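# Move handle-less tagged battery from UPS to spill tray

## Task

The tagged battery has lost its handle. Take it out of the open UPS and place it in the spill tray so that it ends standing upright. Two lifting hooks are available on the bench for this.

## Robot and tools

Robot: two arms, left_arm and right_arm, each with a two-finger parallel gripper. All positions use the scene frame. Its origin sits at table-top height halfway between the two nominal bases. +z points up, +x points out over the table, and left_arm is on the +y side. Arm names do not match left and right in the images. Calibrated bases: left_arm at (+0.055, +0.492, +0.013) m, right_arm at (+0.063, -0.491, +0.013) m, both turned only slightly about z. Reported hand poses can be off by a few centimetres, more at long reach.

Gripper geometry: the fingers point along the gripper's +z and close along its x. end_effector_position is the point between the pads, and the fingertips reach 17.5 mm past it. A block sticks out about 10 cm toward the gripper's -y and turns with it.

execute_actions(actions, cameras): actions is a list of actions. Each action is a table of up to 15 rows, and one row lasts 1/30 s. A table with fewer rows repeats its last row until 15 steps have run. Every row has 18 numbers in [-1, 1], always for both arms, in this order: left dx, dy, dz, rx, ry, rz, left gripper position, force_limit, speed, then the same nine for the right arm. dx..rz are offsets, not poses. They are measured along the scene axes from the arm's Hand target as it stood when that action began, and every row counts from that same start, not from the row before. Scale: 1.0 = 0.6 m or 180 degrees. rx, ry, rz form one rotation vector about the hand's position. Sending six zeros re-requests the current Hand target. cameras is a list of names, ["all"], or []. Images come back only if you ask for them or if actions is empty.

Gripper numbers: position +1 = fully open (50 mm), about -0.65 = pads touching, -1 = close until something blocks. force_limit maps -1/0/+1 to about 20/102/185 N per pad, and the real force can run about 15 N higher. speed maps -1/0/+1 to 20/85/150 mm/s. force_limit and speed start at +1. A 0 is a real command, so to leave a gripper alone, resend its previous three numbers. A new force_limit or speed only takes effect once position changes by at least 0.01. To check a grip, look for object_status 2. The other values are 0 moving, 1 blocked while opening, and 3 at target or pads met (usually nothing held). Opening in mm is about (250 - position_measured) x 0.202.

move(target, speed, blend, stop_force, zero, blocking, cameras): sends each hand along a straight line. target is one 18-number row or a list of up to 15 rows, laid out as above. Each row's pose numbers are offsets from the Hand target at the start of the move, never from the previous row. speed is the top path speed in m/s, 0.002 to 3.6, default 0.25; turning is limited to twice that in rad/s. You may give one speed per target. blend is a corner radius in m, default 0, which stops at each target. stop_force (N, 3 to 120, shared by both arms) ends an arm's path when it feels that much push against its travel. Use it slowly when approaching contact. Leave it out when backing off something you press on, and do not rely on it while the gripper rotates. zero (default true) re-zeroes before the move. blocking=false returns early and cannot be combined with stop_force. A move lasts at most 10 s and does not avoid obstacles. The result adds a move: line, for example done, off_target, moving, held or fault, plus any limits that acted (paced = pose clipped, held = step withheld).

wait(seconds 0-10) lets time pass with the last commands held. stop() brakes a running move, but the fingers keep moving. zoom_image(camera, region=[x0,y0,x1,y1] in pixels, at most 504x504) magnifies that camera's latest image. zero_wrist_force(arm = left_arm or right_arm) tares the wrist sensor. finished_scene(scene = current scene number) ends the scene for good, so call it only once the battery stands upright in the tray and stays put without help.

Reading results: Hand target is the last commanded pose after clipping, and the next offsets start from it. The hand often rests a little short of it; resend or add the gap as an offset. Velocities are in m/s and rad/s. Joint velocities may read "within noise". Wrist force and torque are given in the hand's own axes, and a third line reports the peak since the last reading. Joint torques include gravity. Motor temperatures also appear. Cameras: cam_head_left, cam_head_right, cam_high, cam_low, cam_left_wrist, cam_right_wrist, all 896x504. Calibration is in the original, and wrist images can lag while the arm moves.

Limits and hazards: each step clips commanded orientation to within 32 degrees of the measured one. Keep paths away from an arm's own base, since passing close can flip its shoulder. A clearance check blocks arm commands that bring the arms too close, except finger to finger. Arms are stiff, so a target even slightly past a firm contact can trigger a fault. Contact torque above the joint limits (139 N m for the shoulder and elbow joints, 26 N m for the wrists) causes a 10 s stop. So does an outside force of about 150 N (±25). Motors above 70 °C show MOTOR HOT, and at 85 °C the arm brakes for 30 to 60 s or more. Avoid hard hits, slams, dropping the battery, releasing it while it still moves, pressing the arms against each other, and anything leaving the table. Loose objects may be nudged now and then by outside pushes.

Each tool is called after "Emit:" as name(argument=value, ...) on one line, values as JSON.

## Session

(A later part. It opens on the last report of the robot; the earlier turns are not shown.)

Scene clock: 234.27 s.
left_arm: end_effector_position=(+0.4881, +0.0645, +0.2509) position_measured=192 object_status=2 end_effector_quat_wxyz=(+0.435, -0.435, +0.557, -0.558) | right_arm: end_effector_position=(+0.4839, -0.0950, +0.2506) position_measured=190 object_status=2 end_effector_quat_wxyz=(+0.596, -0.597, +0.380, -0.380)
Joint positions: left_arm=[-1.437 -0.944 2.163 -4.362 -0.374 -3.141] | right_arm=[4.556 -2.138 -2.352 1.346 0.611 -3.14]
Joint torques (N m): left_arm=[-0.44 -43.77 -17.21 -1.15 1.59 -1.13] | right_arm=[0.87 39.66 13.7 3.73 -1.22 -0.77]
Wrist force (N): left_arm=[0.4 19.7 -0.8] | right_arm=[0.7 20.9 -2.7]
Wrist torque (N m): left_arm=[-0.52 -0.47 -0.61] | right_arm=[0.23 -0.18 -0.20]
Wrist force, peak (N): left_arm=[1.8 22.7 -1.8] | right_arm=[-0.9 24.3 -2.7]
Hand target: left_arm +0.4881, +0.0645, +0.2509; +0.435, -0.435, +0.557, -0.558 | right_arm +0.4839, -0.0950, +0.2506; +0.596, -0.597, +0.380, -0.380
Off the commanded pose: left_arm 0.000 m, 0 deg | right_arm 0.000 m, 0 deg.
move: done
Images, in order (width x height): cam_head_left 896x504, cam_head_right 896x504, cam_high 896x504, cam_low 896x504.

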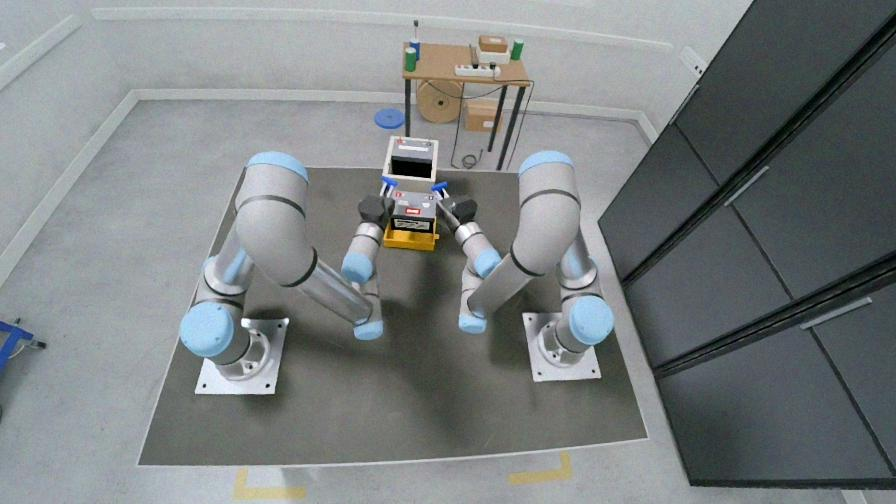

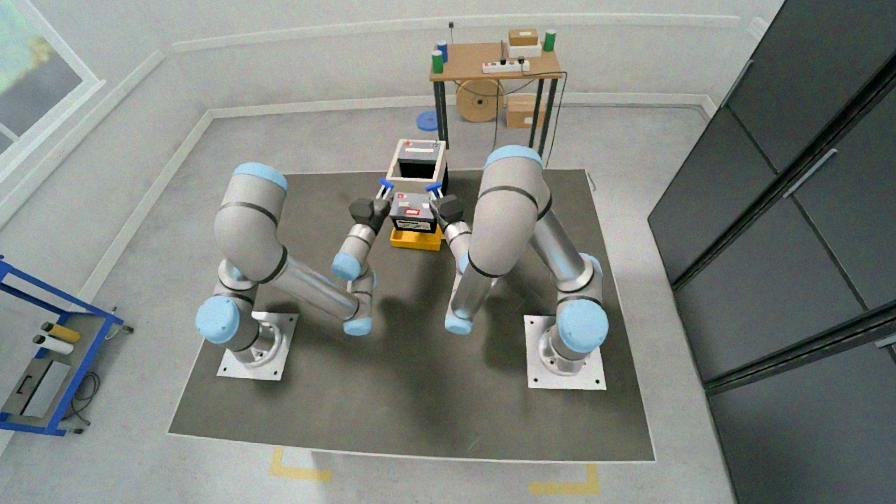

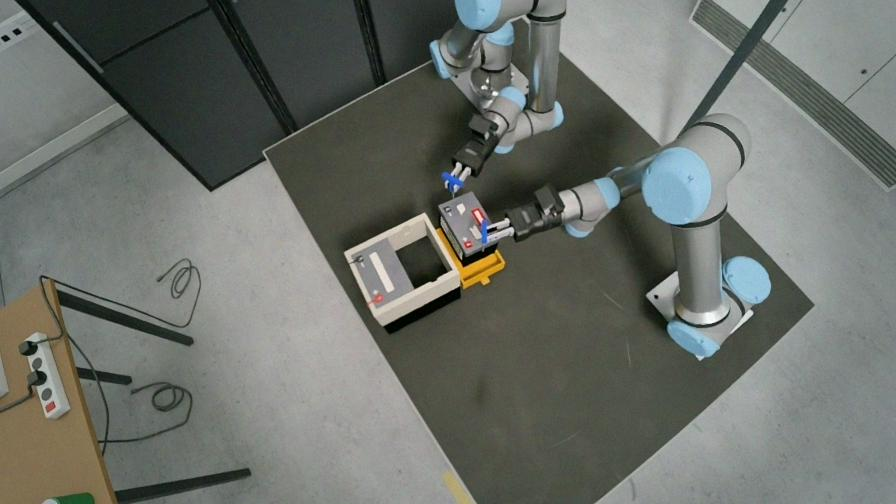

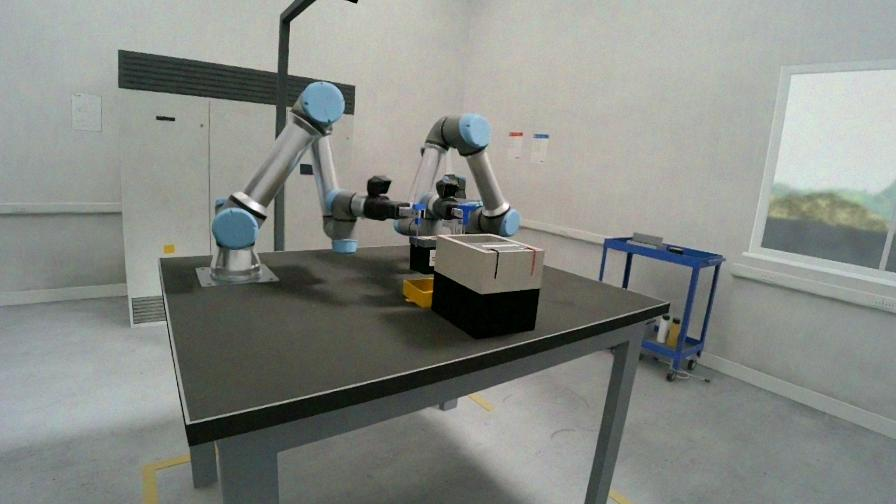

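Emit:
move(target=[0,0,-0.07,0,0,0,-0.98,0.8,-1,0,0,-0.07,0,0,0,-1,0.8,-1], speed=0.06, cameras=["cam_head_left","cam_head_right","cam_high","cam_low"])

Emit:
zoom_image(camera="cam_head_left", region=[370, 180, 460, 270])

Emit:
zoom_image(camera="cam_high", region=[420, 180, 520, 300])

Emit:
zoom_image(camera="cam_low", region=[310, 190, 450, 330])

Scene clock: 236.00 s.
left_arm: end_effector_position=(+0.4881, +0.0644, +0.2089) position_measured=192 object_status=2 end_effector_quat_wxyz=(+0.435, -0.435, +0.557, -0.558) | right_arm: end_effector_position=(+0.4839, -0.0950, +0.2086) position_measured=190 object_status=2 end_effector_quat_wxyz=(+0.596, -0.596, +0.380, -0.380)
Joint positions: left_arm=[-1.437 -0.831 2.15 -4.461 -0.374 -3.141] | right_arm=[4.556 -2.274 -2.336 1.467 0.611 -3.14]
Joint torques (N m): left_arm=[-9.06 -49.36 -5.48 -0.65 -0.24 0.08] | right_arm=[8.89 45.55 -0.37 2.79 2.29 -1.97]
Wrist force (N): left_arm=[1.1 19.2 -1.4] | right_arm=[0.0 20.8 -2.7]
Wrist torque (N m): left_arm=[-0.63 -0.50 -0.66] | right_arm=[0.19 -0.16 -0.15]
Wrist force, peak (N): left_arm=[1.7 22.2 -1.1] | right_arm=[-0.3 23.5 -2.3]
Hand target: left_arm +0.4881, +0.0645, +0.2089; +0.435, -0.435, +0.557, -0.558 | right_arm +0.4839, -0.0950, +0.2086; +0.596, -0.597, +0.380, -0.380
Off the commanded pose: left_arm 0.000 m, 0 deg | right_arm 0.000 m, 0 deg.
move: done
Images, in order (width x height): cam_head_left 896x504, cam_head_right 896x504, cam_high 896x504, cam_low 896x504.

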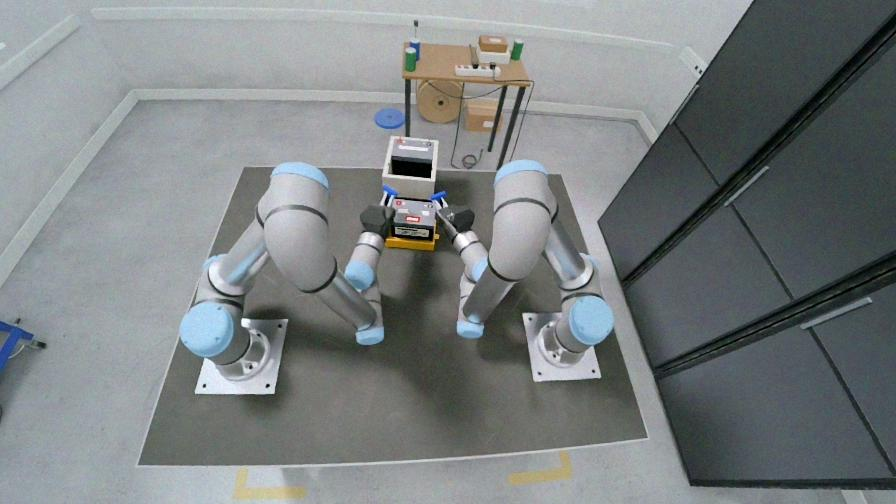

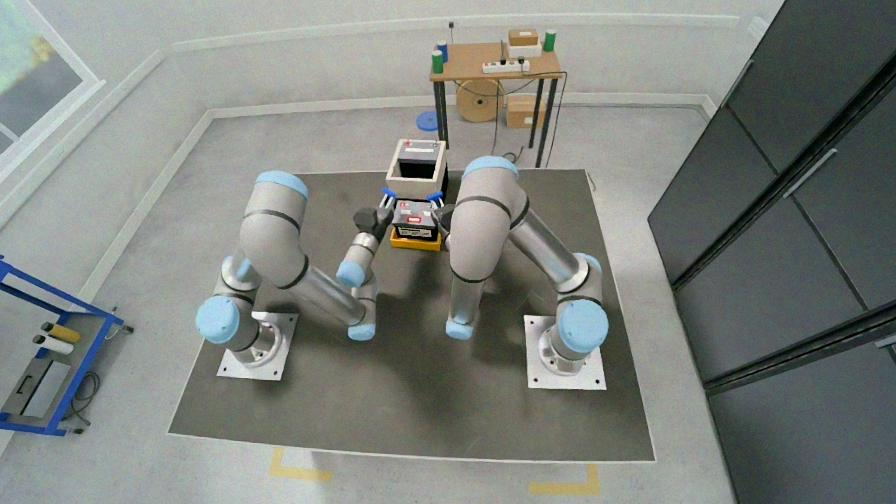

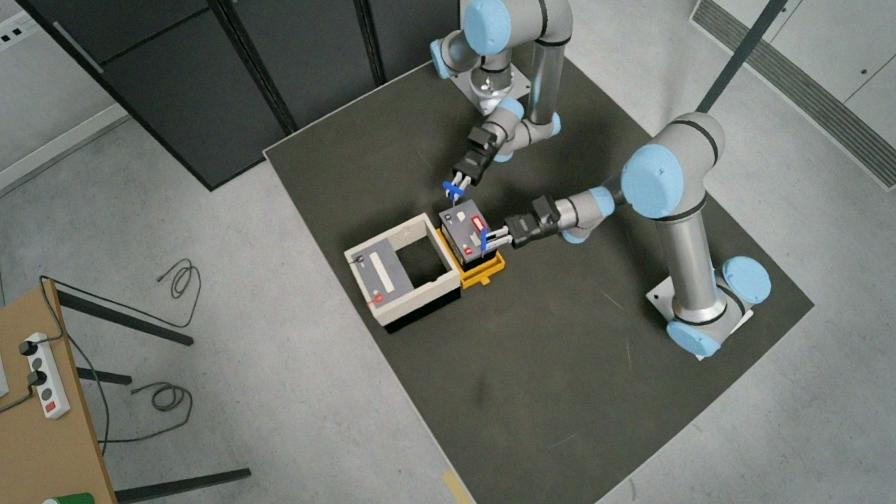

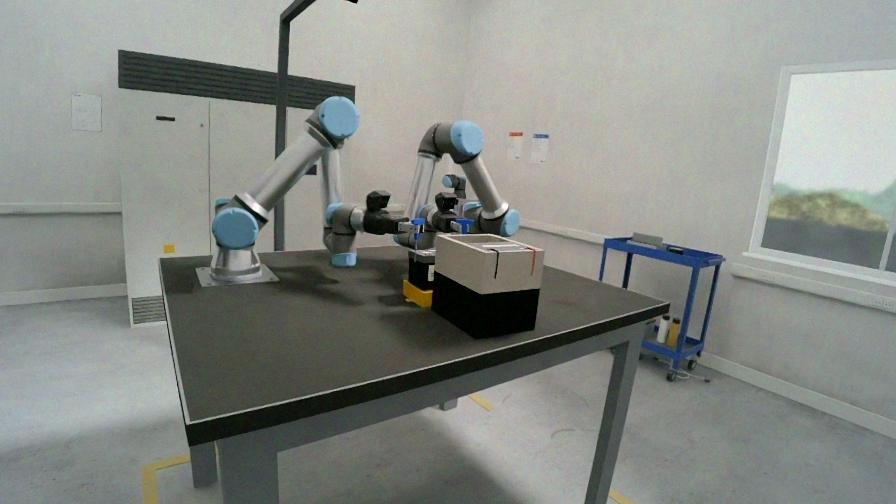

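Scaled by 5.600.

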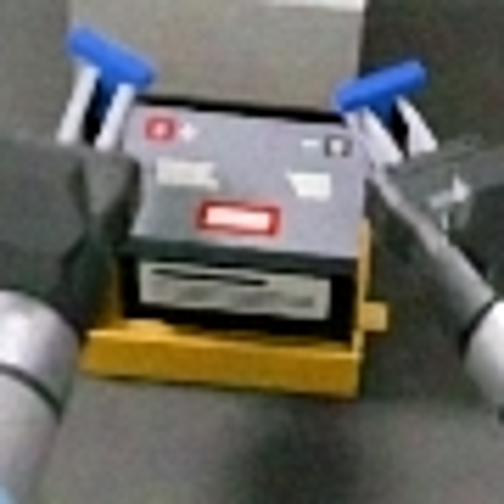

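Scaled by 4.200.

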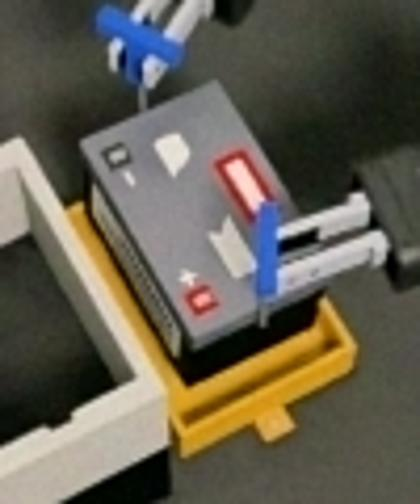

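Scaled by 3.600.

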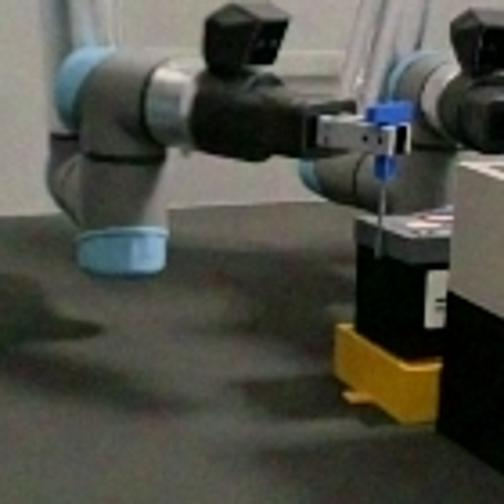

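Emit:
move(target=[0,0.002,-0.05,0,0,0,-0.98,0.8,-1,0,0.002,-0.05,0,0,0,-1,0.8,-1], speed=0.05)

Emit:
move(target=[0,0,-0.035,0,0,0,-0.98,0.8,-1,0,0,-0.035,0,0,0,-1,0.8,-1], speed=0.01, stop_force=6, cameras=["cam_head_left","cam_low","cam_high"])

Emit:
zoom_image(camera="cam_low", region=[310, 190, 450, 330])

Emit:
zoom_image(camera="cam_high", region=[420, 180, 520, 300])

Scene clock: 238.07 s.
left_arm: end_effector_position=(+0.4881, +0.0656, +0.1789) position_measured=192 object_status=2 end_effector_quat_wxyz=(+0.435, -0.435, +0.557, -0.558) end_effector_velocity=(+0.001, +0.000, +0.001) end_effector_angular_velocity=(+0.003, +0.000, +0.001) | right_arm: end_effector_position=(+0.4839, -0.0938, +0.1786) position_measured=190 object_status=2 end_effector_quat_wxyz=(+0.596, -0.596, +0.380, -0.380) end_effector_velocity=(+0.000, +0.000, +0.001) end_effector_angular_velocity=(-0.003, +0.000, +0.000)
Joint positions: left_arm=[-1.437 -0.749 2.135 -4.529 -0.375 -3.141] | right_arm=[4.557 -2.371 -2.313 1.541 0.61 -3.14]
Joint velocities: left_arm=[0.001 -0.003 0 0.005 0 0] | right_arm=[0 0.004 -0.001 -0.005 0 -0.001]
Joint torques (N m): left_arm=[10.49 -54.86 -4.7 -0.84 -1.93 1.19] | right_arm=[9.2 55.38 -4.12 2.59 -2.39 -2.5]
Wrist force (N): left_arm=[0.5 19.7 -1.4] | right_arm=[0.4 20.9 -3.1]
Wrist torque (N m): left_arm=[-0.54 -0.44 -0.63] | right_arm=[0.22 -0.18 -0.19]
Wrist force, peak (N): left_arm=[0.6 21.3 -1.0] | right_arm=[0.5 23.3 -2.0]
Hand target: left_arm +0.4881, +0.0657, +0.1789; +0.435, -0.435, +0.557, -0.558 | right_arm +0.4839, -0.0938, +0.1786; +0.596, -0.597, +0.380, -0.380
Off the commanded pose: left_arm 0.000 m, 0 deg | right_arm 0.000 m, 0 deg.
move: done

Scene clock: 240.00 s.
left_arm: end_effector_position=(+0.4881, +0.0657, +0.1692) position_measured=192 object_status=2 end_effector_quat_wxyz=(+0.435, -0.435, +0.558, -0.558) | right_arm: end_effector_position=(+0.4839, -0.0938, +0.1691) position_measured=190 object_status=2 end_effector_quat_wxyz=(+0.596, -0.597, +0.380, -0.380)
Joint positions: left_arm=[-1.437 -0.723 2.129 -4.548 -0.375 -3.141] | right_arm=[4.557 -2.401 -2.305 1.563 0.61 -3.14]
Joint torques (N m): left_arm=[10.03 -54.91 5.1 -1.62 -0.74 -0.88] | right_arm=[3.52 57.17 -5.48 4.91 -0.27 -1.47]
Wrist force (N): left_arm=[1.6 17.5 -1.1] | right_arm=[-0.7 19.3 -2.5]
Wrist torque (N m): left_arm=[-0.52 -0.39 -0.74] | right_arm=[0.22 -0.16 -0.08]
Wrist force, peak (N): left_arm=[2.0 20.0 -0.5] | right_arm=[-0.2 21.4 -2.6]
Hand target: left_arm +0.4881, +0.0657, +0.1692; +0.435, -0.435, +0.557, -0.558 (not the last commanded pose) | right_arm +0.4839, -0.0938, +0.1691; +0.596, -0.596, +0.380, -0.380 (not the last commanded pose)
Off the commanded pose: left_arm 0.011 m, 0 deg | right_arm 0.012 m, 0 deg.
move: contact (left_arm, right_arm)
Images, in order (width x height): cam_head_left 896x504, cam_high 896x504, cam_low 896x504.

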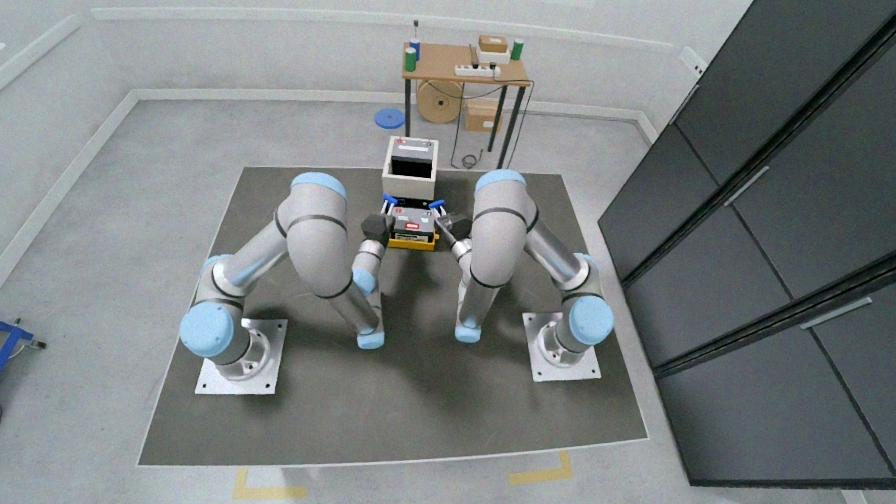

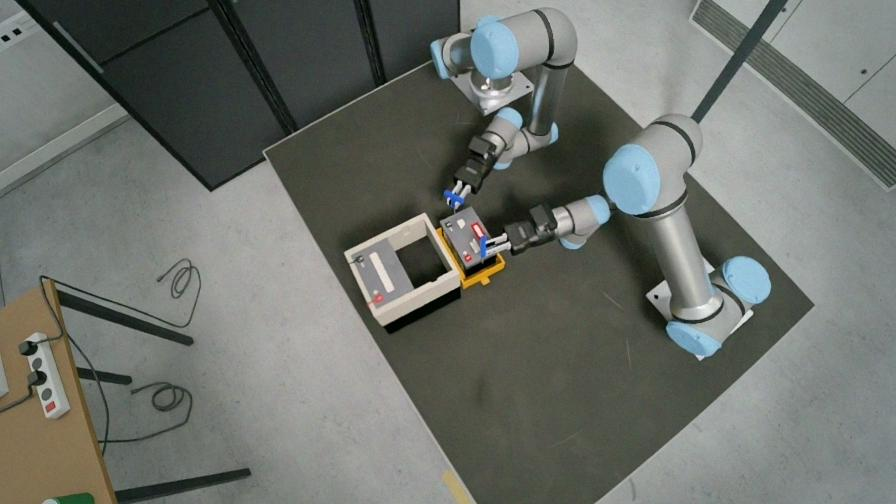

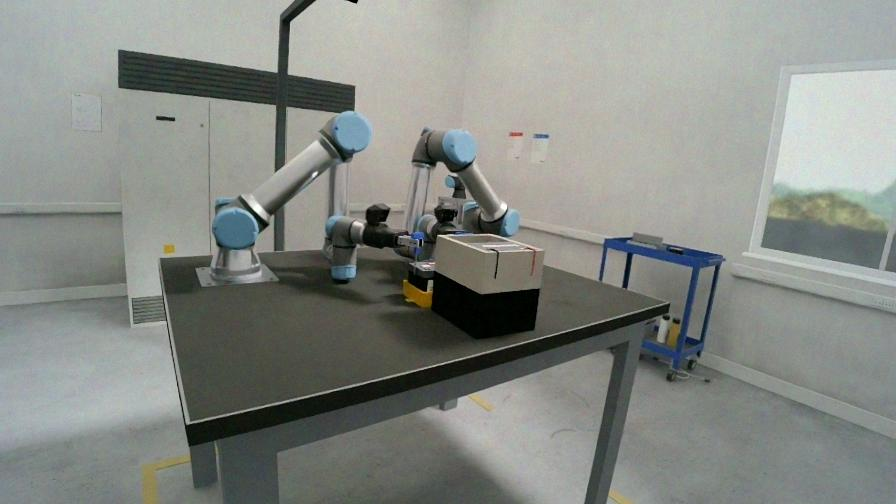

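Scaled by 3.600.

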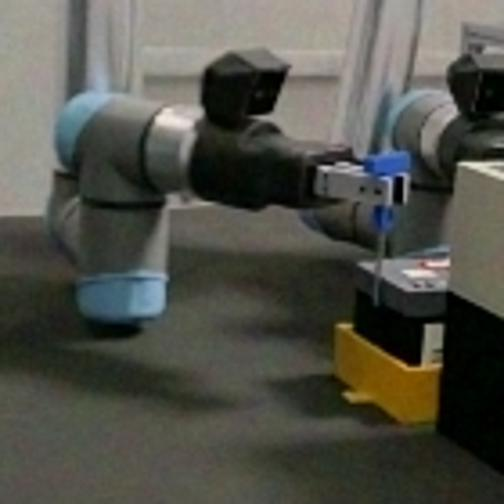

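Scaled by 4.200.

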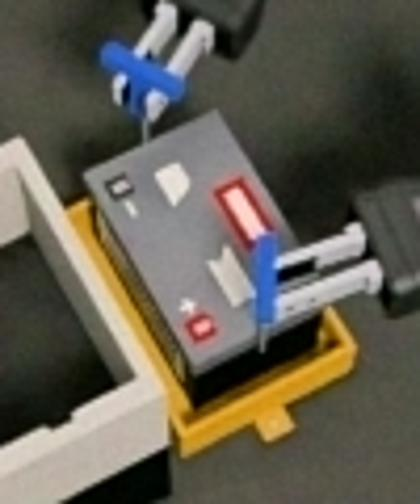

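Emit:
move(target=[[0,0,-0.0075,0,0,0,-0.98,0.8,-1,0,0,-0.0075,0,0,0,-1,0.8,-1]], speed=0.012)

Scene clock: 241.90 s.
left_arm: end_effector_position=(+0.4881, +0.0657, +0.1646) position_measured=192 object_status=2 end_effector_quat_wxyz=(+0.435, -0.435, +0.557, -0.558) | right_arm: end_effector_position=(+0.4839, -0.0938, +0.1646) position_measured=190 object_status=2 end_effector_quat_wxyz=(+0.596, -0.596, +0.380, -0.380)
Joint positions: left_arm=[-1.437 -0.71 2.125 -4.557 -0.375 -3.141] | right_arm=[4.557 -2.416 -2.301 1.574 0.61 -3.14]
Joint torques (N m): left_arm=[8.66 -46.8 -11.28 -1.22 -0.66 -0.4] | right_arm=[4.07 47.22 7.13 0.8 -0.22 0.53]
Wrist force (N): left_arm=[0.7 0.8 -0.9] | right_arm=[1.3 1.7 -2.2]
Wrist torque (N m): left_arm=[-0.46 -0.49 -0.70] | right_arm=[0.07 -0.33 -0.10]
Wrist force, peak (N): left_arm=[1.8 18.1 -1.3] | right_arm=[-0.8 20.0 -2.5]
Hand target: left_arm +0.4881, +0.0657, +0.1647; +0.435, -0.435, +0.557, -0.558 | right_arm +0.4839, -0.0938, +0.1646; +0.596, -0.596, +0.380, -0.380
Off the commanded pose: left_arm 0.000 m, 0 deg | right_arm 0.000 m, 0 deg.
move: done

Emit:
move(target=[[0.0044,0.0498,0,0,0,0,-0.98,0.8,-1,-0.0044,-0.0498,0,0,0,0,-1,0.8,-1]], speed=0.02, stop_force=7, cameras=["cam_head_left","cam_high","cam_left_wrist","cam_right_wrist"])

Emit:
zoom_image(camera="cam_high", region=[420, 180, 520, 300])

Emit:
zoom_image(camera="cam_head_left", region=[350, 180, 470, 270])

Scene clock: 245.20 s.
left_arm: end_effector_position=(+0.4908, +0.0956, +0.1647) position_measured=192 object_status=2 end_effector_quat_wxyz=(+0.435, -0.435, +0.557, -0.558) | right_arm: end_effector_position=(+0.4813, -0.1237, +0.1646) position_measured=190 object_status=2 end_effector_quat_wxyz=(+0.596, -0.597, +0.380, -0.380)
Joint positions: left_arm=[-1.419 -0.72 2.197 -4.619 -0.393 -3.141] | right_arm=[4.548 -2.42 -2.373 1.65 0.619 -3.14]
Joint torques (N m): left_arm=[-9.93 -29.17 -13.35 1.25 2.06 0.94] | right_arm=[8.11 41.09 11.7 -0.61 -2.45 -2.82]
Wrist force (N): left_arm=[0.6 0.8 -0.9] | right_arm=[1.0 1.2 -2.4]
Wrist torque (N m): left_arm=[-0.46 -0.46 -0.69] | right_arm=[-0.01 -0.28 -0.10]
Wrist force, peak (N): left_arm=[1.3 0.9 -1.3] | right_arm=[1.2 1.6 -2.7]
Hand target: left_arm +0.4908, +0.0956, +0.1647; +0.435, -0.435, +0.557, -0.558 | right_arm +0.4813, -0.1237, +0.1646; +0.596, -0.596, +0.380, -0.380
Off the commanded pose: left_arm 0.000 m, 0 deg | right_arm 0.000 m, 0 deg.
move: done
camera_calibration:
cam_left_wrist: T_world_to_cam=[[-0.235882, -0.97136, 0.0286136, 0.213147], [-0.34775, 0.0568785, -0.93586, 0.334422], [0.90743, -0.230703, -0.351207, -0.231841], [0, 0, 0, 1]] pos_world=[0.376952, 0.134535, 0.225449]
cam_right_wrist: T_world_to_cam=[[0.421579, -0.906679, 0.0142987, -0.307789], [-0.29035, -0.149909, -0.945105, 0.296702], [0.859051, 0.394285, -0.326452, -0.181433], [0, 0, 0, 1]] pos_world=[0.371765, -0.163052, 0.225587]
Images, in order (width x height): cam_head_left 896x504, cam_high 896x504, cam_left_wrist 896x504, cam_right_wrist 896x504.

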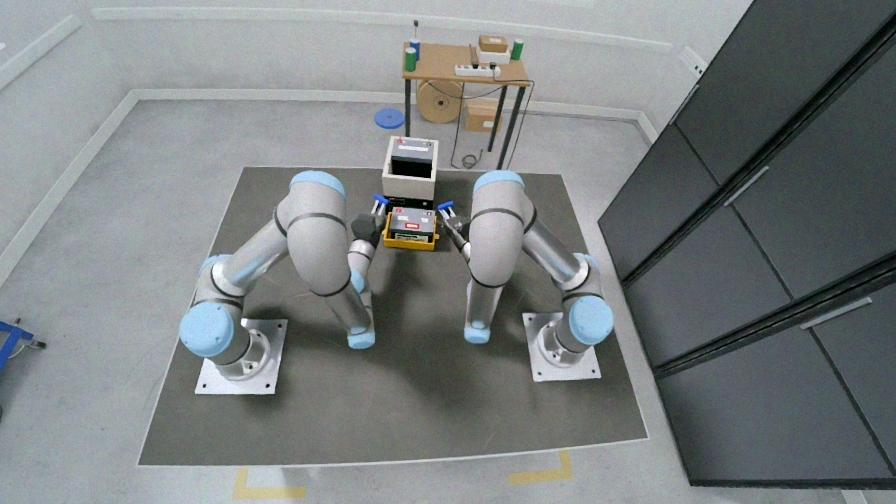

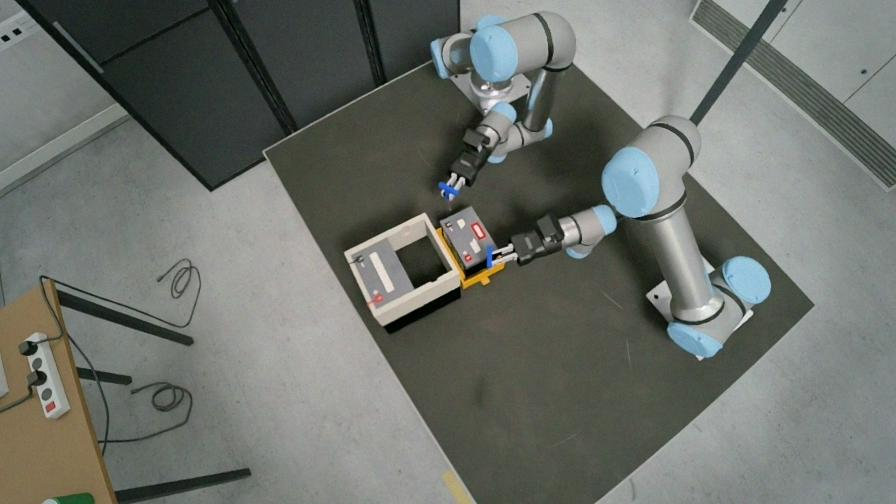

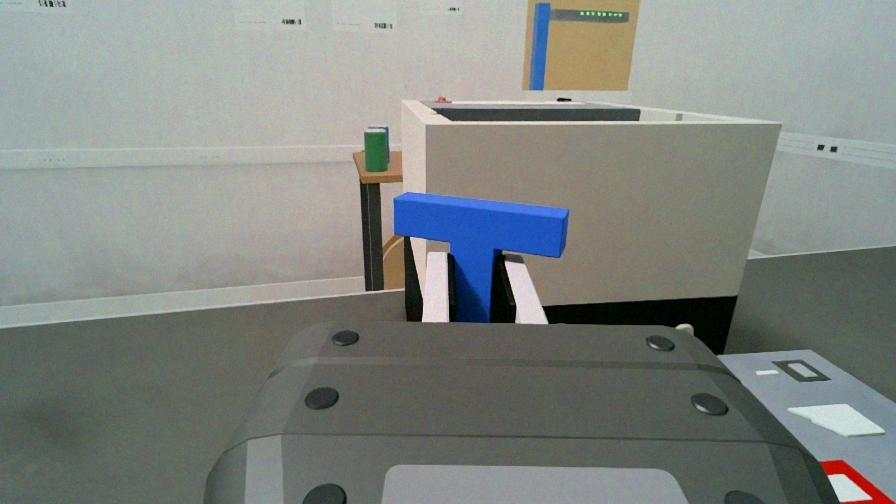

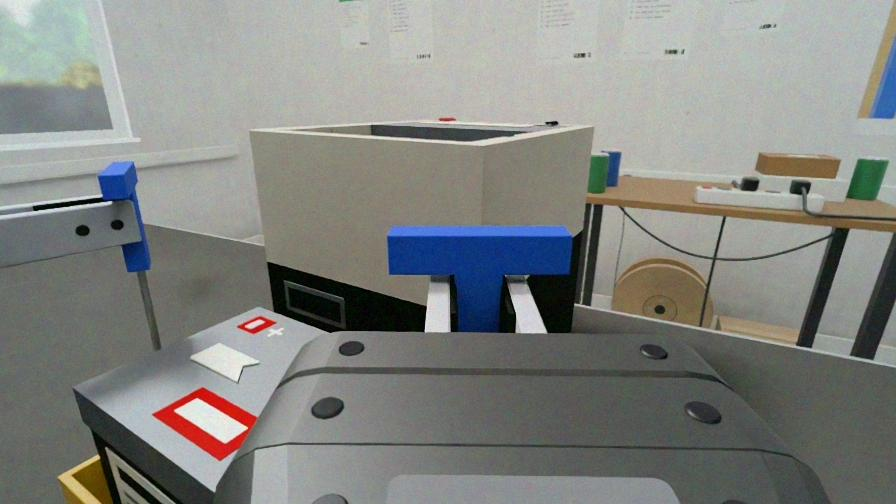

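Scaled by 4.200.

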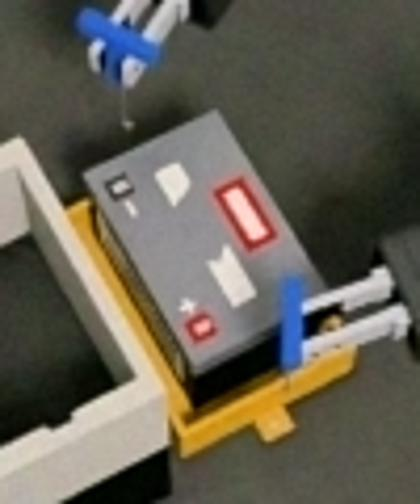

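Scaled by 4.200.

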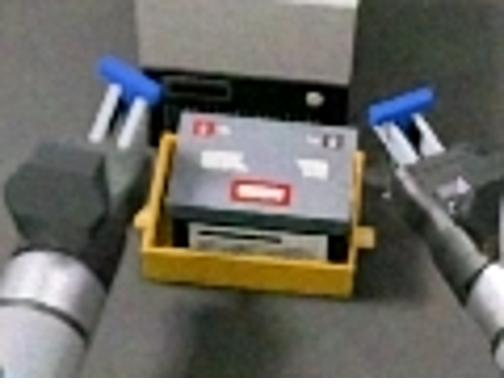

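Emit:
move(target=[[0.0153,0.1073,0.0588,0,0,0,-0.98,0.8,-1,-0.0022,-0.0938,0.059,0,0,0,-1,0.8,-1],[-0.0513,0.274,-0.0412,0.1218,0.485,0,-0.98,0.8,-1,-0.0688,-0.2438,-0.0743,-0.2105,0.4535,0,-1,0.8,-1]], speed=[0.2,0.3], blend=[0.02,0], cameras=["cam_head_left","cam_left_wrist","cam_right_wrist"])

Scene clock: 251.10 s.
left_arm: end_effector_position=(+0.4601, +0.2600, +0.1400) position_measured=192 object_status=2 end_effector_quat_wxyz=(+0.000, -0.615, +0.789, +0.000) | right_arm: end_effector_position=(+0.4400, -0.2700, +0.1200) position_measured=190 object_status=2 end_effector_quat_wxyz=(+0.000, +0.843, -0.538, -0.001)
Joint positions: left_arm=[-0.805 -1.547 2.085 -2.109 -1.57 -3.705] | right_arm=[4 -1.554 -2.186 -0.973 1.572 -2.737]
Joint torques (N m): left_arm=[-7.08 -26.68 -16.88 -0.96 -0.03 -0.4] | right_arm=[12.1 22.5 23.96 1.26 -1.76 1.81]
Wrist force (N): left_arm=[0.1 0.0 1.0] | right_arm=[0.6 -2.0 -0.4]
Wrist torque (N m): left_arm=[-0.01 0.00 0.03] | right_arm=[-0.23 -0.26 -0.10]
Wrist force, peak (N): left_arm=[3.5 2.5 -0.6] | right_arm=[2.6 0.9 -3.0]
Hand target: left_arm +0.4600, +0.2600, +0.1400; +0.000, -0.615, +0.789, +0.000 | right_arm +0.4400, -0.2700, +0.1200; +0.000, +0.843, -0.538, -0.001
Off the commanded pose: left_arm 0.000 m, 0 deg | right_arm 0.000 m, 0 deg.
move: done
camera_calibration:
cam_left_wrist: T_world_to_cam=[[-0.215725, -0.976423, -0.00784976, 0.363456], [-0.914876, 0.199305, 0.351111, 0.334924], [-0.341268, 0.082925, -0.936301, 0.400119], [0, 0, 0, 1]] pos_world=[0.521369, 0.254955, 0.25989]
cam_right_wrist: T_world_to_cam=[[0.433823, -0.900998, -0.000623272, -0.424455], [-0.851633, -0.41028, 0.326177, 0.244825], [-0.294141, -0.140972, -0.945308, 0.334317], [0, 0, 0, 1]] pos_world=[0.490975, -0.234857, 0.235912]
Images, in order (width x height): cam_head_left 896x504, cam_left_wrist 896x504, cam_right_wrist 896x504.

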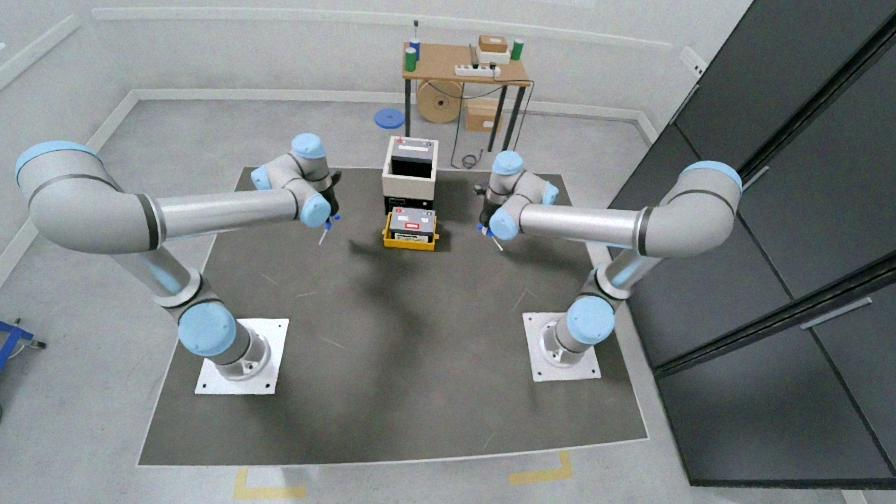

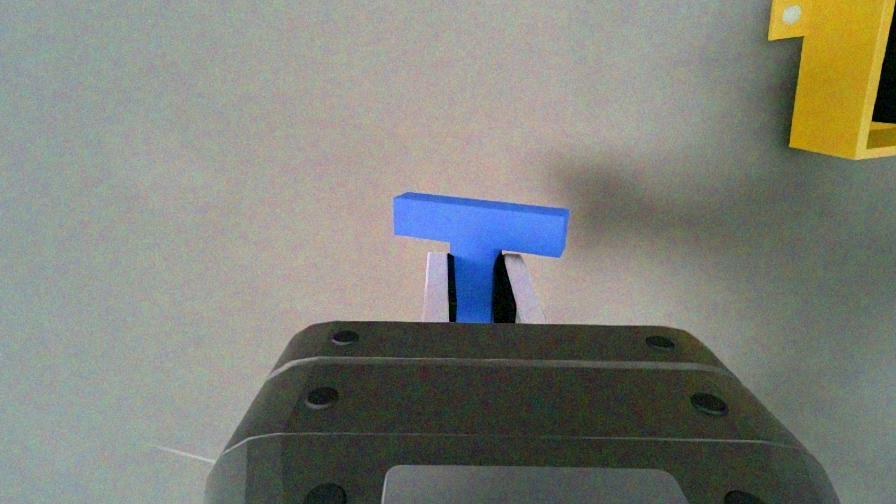

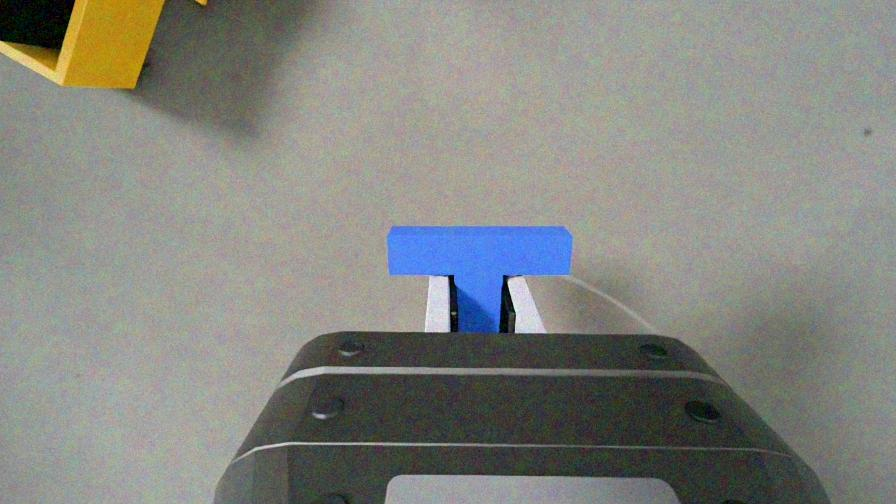

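Emit:
move(target=[0,0,-0.17,0,0,0,-0.98,0.8,-1,0,0,-0.165,0,0,0,-1,0.8,-1], speed=0.15)

Emit:
move(target=[0,0,-0.025,0,0,0,-0.98,0.8,-1,0,0,-0.005,0,0,0,-1,0.8,-1], speed=0.008, stop_force=4, cameras=["cam_left_wrist","cam_right_wrist"])

Scene clock: 252.83 s.
left_arm: end_effector_position=(+0.4599, +0.2600, +0.0380) position_measured=192 object_status=2 end_effector_quat_wxyz=(+0.000, -0.615, +0.789, +0.000) | right_arm: end_effector_position=(+0.4399, -0.2700, +0.0211) position_measured=190 object_status=2 end_effector_quat_wxyz=(+0.000, +0.843, -0.538, -0.001)
Joint positions: left_arm=[-0.805 -1.364 2.211 -2.418 -1.571 -3.705] | right_arm=[4.001 -1.76 -2.303 -0.65 1.572 -2.736]
Joint torques (N m): left_arm=[7.31 -20.33 -27.06 -4.7 -0.87 0.87] | right_arm=[-12.09 22.32 24.97 4.03 2.17 -1.91]
Wrist force (N): left_arm=[0.4 0.1 0.9] | right_arm=[-0.1 -1.8 -0.3]
Wrist torque (N m): left_arm=[0.01 -0.07 0.04] | right_arm=[-0.19 -0.15 -0.08]
Wrist force, peak (N): left_arm=[0.4 -0.1 3.0] | right_arm=[0.4 -2.2 -2.6]
Hand target: left_arm +0.4600, +0.2600, +0.0380; +0.000, -0.615, +0.789, +0.000 | right_arm +0.4400, -0.2700, +0.0210; +0.000, +0.843, -0.538, -0.001
Off the commanded pose: left_arm 0.000 m, 0 deg | right_arm 0.000 m, 0 deg.
move: done

Scene clock: 255.30 s.
left_arm: end_effector_position=(+0.4600, +0.2599, +0.0328) position_measured=192 object_status=2 end_effector_quat_wxyz=(+0.000, -0.615, +0.789, +0.000) | right_arm: end_effector_position=(+0.4400, -0.2700, +0.0180) position_measured=190 object_status=2 end_effector_quat_wxyz=(+0.000, +0.843, -0.538, -0.001)
Joint positions: left_arm=[-0.805 -1.352 2.216 -2.434 -1.571 -3.705] | right_arm=[4.001 -1.768 -2.305 -0.64 1.572 -2.737]
Joint torques (N m): left_arm=[9.19 -35.07 -26.11 -1.67 0.07 1.04] | right_arm=[-12.49 29.01 8.94 2.82 1.95 -1.95]
Wrist force (N): left_arm=[2.4 2.1 -2.9] | right_arm=[0.1 -1.9 -0.4]
Wrist torque (N m): left_arm=[0.04 -0.14 0.03] | right_arm=[-0.21 -0.18 -0.08]
Wrist force, peak (N): left_arm=[3.9 5.5 -6.6] | right_arm=[0.1 -2.3 -0.3]
Hand target: left_arm +0.4600, +0.2599, +0.0328; +0.000, -0.615, +0.789, +0.000 (not the last commanded pose) | right_arm +0.4400, -0.2700, +0.0180; +0.000, +0.843, -0.538, -0.001
Off the commanded pose: left_arm 0.010 m, 0 deg | right_arm 0.000 m, 0 deg.
move: contact (left_arm)
camera_calibration:
cam_left_wrist: T_world_to_cam=[[-0.215854, -0.976394, -0.00785945, 0.362579], [-0.914769, 0.199403, 0.351334, 0.372468], [-0.341474, 0.0830266, -0.936217, 0.299825], [0, 0, 0, 1]] pos_world=[0.521369, 0.254855, 0.15269]
cam_right_wrist: T_world_to_cam=[[0.433938, -0.900943, -0.000663245, -0.424513], [-0.851513, -0.41037, 0.326376, 0.277903], [-0.294318, -0.141062, -0.94524, 0.237923], [0, 0, 0, 1]] pos_world=[0.490875, -0.234857, 0.133912]
Images, in order (width x height): cam_left_wrist 896x504, cam_right_wrist 896x504.

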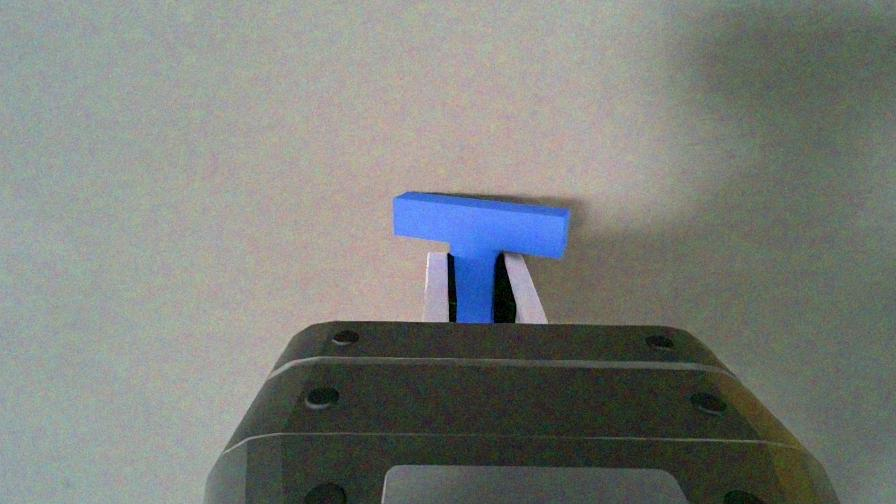

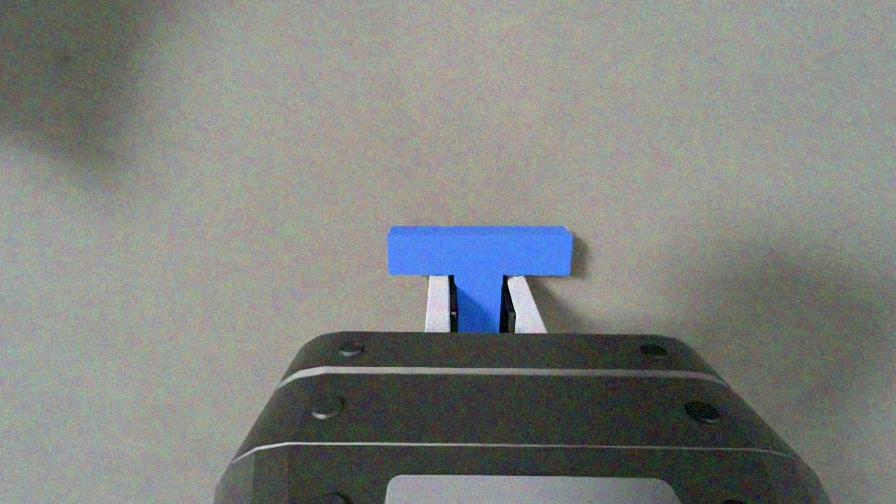

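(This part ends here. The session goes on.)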